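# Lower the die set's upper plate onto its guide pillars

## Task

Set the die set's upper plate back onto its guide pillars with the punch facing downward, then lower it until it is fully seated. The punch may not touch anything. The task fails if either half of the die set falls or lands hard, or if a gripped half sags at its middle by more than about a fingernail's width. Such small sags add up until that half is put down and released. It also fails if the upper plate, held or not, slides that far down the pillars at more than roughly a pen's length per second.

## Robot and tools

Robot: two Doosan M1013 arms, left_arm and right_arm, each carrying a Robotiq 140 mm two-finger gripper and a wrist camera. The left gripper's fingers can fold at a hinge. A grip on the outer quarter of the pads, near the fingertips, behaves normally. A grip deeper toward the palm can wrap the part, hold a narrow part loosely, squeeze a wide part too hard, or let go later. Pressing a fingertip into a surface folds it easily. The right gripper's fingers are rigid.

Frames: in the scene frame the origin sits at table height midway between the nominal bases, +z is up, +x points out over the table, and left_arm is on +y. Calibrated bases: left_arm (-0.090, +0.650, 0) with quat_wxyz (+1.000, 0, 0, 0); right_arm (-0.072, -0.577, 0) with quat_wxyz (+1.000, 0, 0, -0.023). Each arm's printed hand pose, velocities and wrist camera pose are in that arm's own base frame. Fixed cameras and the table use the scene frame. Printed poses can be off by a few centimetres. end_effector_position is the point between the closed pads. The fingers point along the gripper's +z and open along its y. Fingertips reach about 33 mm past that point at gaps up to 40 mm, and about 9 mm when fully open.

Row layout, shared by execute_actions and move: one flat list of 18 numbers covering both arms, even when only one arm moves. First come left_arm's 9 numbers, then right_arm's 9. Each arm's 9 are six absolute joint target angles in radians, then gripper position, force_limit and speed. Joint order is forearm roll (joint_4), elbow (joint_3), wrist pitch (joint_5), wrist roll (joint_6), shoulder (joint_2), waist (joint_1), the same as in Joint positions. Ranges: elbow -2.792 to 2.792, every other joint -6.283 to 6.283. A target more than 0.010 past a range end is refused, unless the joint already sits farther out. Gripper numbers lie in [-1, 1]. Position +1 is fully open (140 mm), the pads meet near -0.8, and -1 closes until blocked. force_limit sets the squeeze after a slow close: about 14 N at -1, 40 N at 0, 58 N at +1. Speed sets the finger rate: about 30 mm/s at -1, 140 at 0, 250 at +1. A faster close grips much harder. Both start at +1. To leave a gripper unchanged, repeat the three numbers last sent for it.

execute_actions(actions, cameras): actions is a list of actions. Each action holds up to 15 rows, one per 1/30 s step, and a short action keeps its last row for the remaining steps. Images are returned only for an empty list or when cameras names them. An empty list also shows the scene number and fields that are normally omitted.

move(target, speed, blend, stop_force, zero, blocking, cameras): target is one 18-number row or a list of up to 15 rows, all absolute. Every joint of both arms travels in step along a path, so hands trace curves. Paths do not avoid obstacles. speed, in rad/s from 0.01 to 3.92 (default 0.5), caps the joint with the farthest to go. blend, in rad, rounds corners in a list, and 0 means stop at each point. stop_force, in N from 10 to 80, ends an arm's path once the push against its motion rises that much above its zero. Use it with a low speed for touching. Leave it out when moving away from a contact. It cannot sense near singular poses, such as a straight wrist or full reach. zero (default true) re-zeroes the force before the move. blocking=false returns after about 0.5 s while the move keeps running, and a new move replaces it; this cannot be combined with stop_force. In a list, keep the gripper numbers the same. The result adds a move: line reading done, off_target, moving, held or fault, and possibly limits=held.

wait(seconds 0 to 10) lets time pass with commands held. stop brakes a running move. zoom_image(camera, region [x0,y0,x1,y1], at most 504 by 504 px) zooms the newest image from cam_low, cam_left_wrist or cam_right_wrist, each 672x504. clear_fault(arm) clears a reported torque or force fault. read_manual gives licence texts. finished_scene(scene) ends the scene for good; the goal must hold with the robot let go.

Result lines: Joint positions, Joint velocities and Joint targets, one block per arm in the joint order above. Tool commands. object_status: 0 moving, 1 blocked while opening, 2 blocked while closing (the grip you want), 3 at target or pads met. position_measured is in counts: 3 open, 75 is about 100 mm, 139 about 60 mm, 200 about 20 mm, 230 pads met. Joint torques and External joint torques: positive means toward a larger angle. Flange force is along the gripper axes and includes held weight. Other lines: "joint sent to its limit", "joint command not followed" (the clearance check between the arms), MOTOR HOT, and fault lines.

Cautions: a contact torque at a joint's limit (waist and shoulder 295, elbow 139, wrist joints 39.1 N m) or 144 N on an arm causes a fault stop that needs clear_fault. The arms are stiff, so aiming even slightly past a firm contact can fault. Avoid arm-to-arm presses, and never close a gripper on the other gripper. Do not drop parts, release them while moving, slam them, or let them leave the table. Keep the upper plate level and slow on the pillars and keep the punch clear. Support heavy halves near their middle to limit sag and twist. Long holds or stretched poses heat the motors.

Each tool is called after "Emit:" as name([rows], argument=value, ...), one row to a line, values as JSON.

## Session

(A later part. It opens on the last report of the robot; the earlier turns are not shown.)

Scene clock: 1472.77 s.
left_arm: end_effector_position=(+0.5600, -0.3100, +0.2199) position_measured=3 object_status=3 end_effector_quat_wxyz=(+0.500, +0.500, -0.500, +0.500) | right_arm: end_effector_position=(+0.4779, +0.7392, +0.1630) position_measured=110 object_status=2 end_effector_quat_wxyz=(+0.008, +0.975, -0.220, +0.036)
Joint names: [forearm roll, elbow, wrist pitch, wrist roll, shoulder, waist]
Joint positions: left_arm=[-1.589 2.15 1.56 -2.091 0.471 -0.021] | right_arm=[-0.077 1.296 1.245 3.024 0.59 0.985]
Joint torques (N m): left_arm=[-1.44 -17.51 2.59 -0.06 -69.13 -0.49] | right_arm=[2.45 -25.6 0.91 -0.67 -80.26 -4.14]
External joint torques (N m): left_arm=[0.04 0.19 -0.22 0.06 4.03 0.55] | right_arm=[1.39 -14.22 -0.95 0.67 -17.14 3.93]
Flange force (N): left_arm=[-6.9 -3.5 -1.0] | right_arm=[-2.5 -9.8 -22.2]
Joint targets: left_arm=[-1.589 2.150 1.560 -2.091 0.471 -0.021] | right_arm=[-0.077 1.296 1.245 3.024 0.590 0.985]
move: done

Emit:
move(target=[-1.5894,2.15,1.5602,-2.091,0.4713,-0.0214,1,1,-1,-0.077,1.2957,1.2454,3.0236,0.5898,0.9852,1,0.5,-1], cameras=["cam_left_wrist"])

Emit:
zoom_image(camera="cam_left_wrist", region=[240, 200, 480, 410])

Scene clock: 1485.83 s.
left_arm: end_effector_position=(+0.5600, -0.3100, +0.2199) position_measured=3 object_status=3 end_effector_quat_wxyz=(+0.500, +0.500, -0.500, +0.500) | right_arm: end_effector_position=(+0.4780, +0.7392, +0.1631) position_measured=3 object_status=0 end_effector_quat_wxyz=(+0.008, +0.975, -0.220, +0.036)
Joint names: [forearm roll, elbow, wrist pitch, wrist roll, shoulder, waist]
Joint positions: left_arm=[-1.589 2.15 1.56 -2.091 0.471 -0.021] | right_arm=[-0.077 1.296 1.245 3.024 0.59 0.985]
Joint torques (N m): left_arm=[-1.46 -17.5 2.58 -0.06 -69.34 -0.44] | right_arm=[3.43 -38.95 -0.03 -0.36 -99.59 -0.96]
External joint torques (N m): left_arm=[0.06 0.25 -0.21 0.06 4.71 0.29] | right_arm=[0.44 -1.05 0 0.36 1.63 1.2]
Flange force (N): left_arm=[-8.0 -4.0 -0.6] | right_arm=[-1.2 -5.6 -0.3]
Joint targets: left_arm=[-1.589 2.150 1.560 -2.091 0.471 -0.021] | right_arm=[-0.077 1.296 1.245 3.024 0.590 0.985]
move: done
Images, in order (width x height): cam_left_wrist 672x504.

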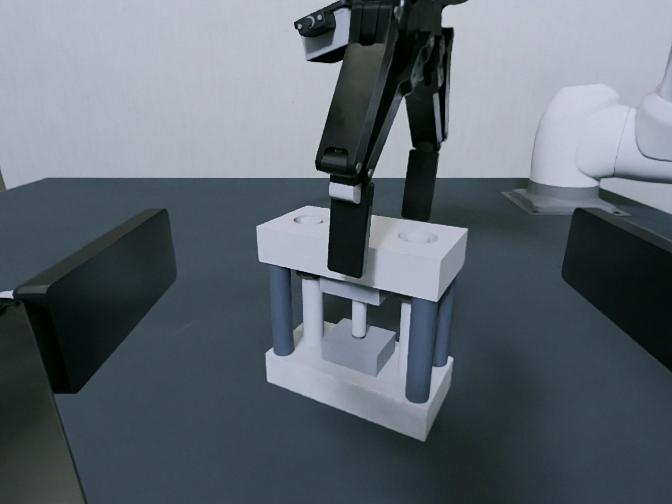

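Scaled by 2.100 from the camera's 672x504 image, which has a finer 960x720 frame.

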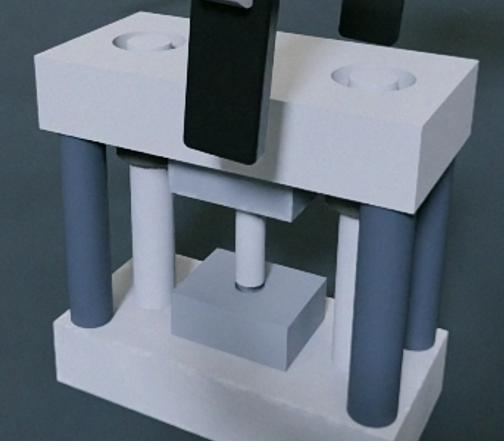

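Emit:
move(target=[-1.5894,2.15,1.5602,-2.091,0.4713,-0.0214,1,1,-1,-0.0755,1.2354,1.3292,3.0199,0.5666,0.98527,1,0.5,-1], speed=0.12, cameras=["cam_left_wrist"])

Emit:
finished_scene(scene=1)

Scene clock: 1495.10 s.
left_arm: end_effector_position=(+0.5600, -0.3100, +0.2199) position_measured=3 object_status=3 end_effector_quat_wxyz=(+0.500, +0.500, -0.500, +0.500) | right_arm: end_effector_position=(+0.4782, +0.7395, +0.2161) position_measured=3 object_status=3 end_effector_quat_wxyz=(+0.008, +0.975, -0.221, +0.036)
Joint names: [forearm roll, elbow, wrist pitch, wrist roll, shoulder, waist]
Joint positions: left_arm=[-1.589 2.15 1.56 -2.091 0.471 -0.021] | right_arm=[-0.075 1.235 1.329 3.02 0.566 0.985]
Joint torques (N m): left_arm=[-1.47 -17.44 2.6 -0.07 -69.37 -0.58] | right_arm=[3.44 -39.96 -0.02 -0.29 -98.24 -1.03]
External joint torques (N m): left_arm=[0.06 0.12 -0.21 0.07 4.22 0.41] | right_arm=[0.51 -0.94 -0.01 0.29 1.55 0.97]
Flange force (N): left_arm=[-7.2 -3.8 -0.8] | right_arm=[-0.9 -5.2 -0.6]
Joint targets: left_arm=[-1.589 2.150 1.560 -2.091 0.471 -0.021] | right_arm=[-0.076 1.235 1.329 3.020 0.567 0.985]
move: done
Images, in order (width x height): cam_left_wrist 672x504.

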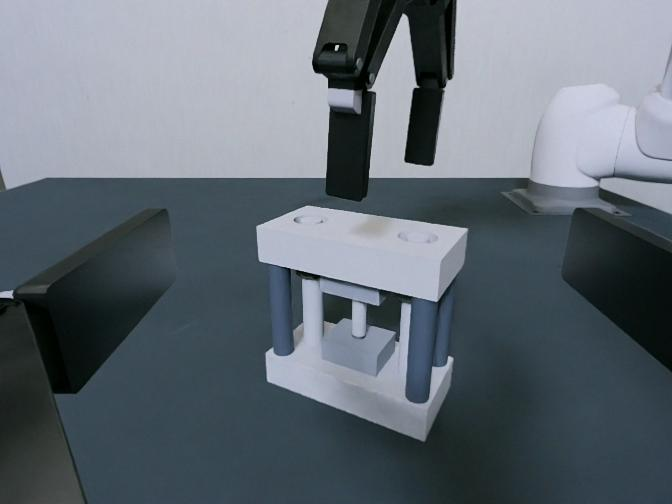

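The scene is finished: the task was done.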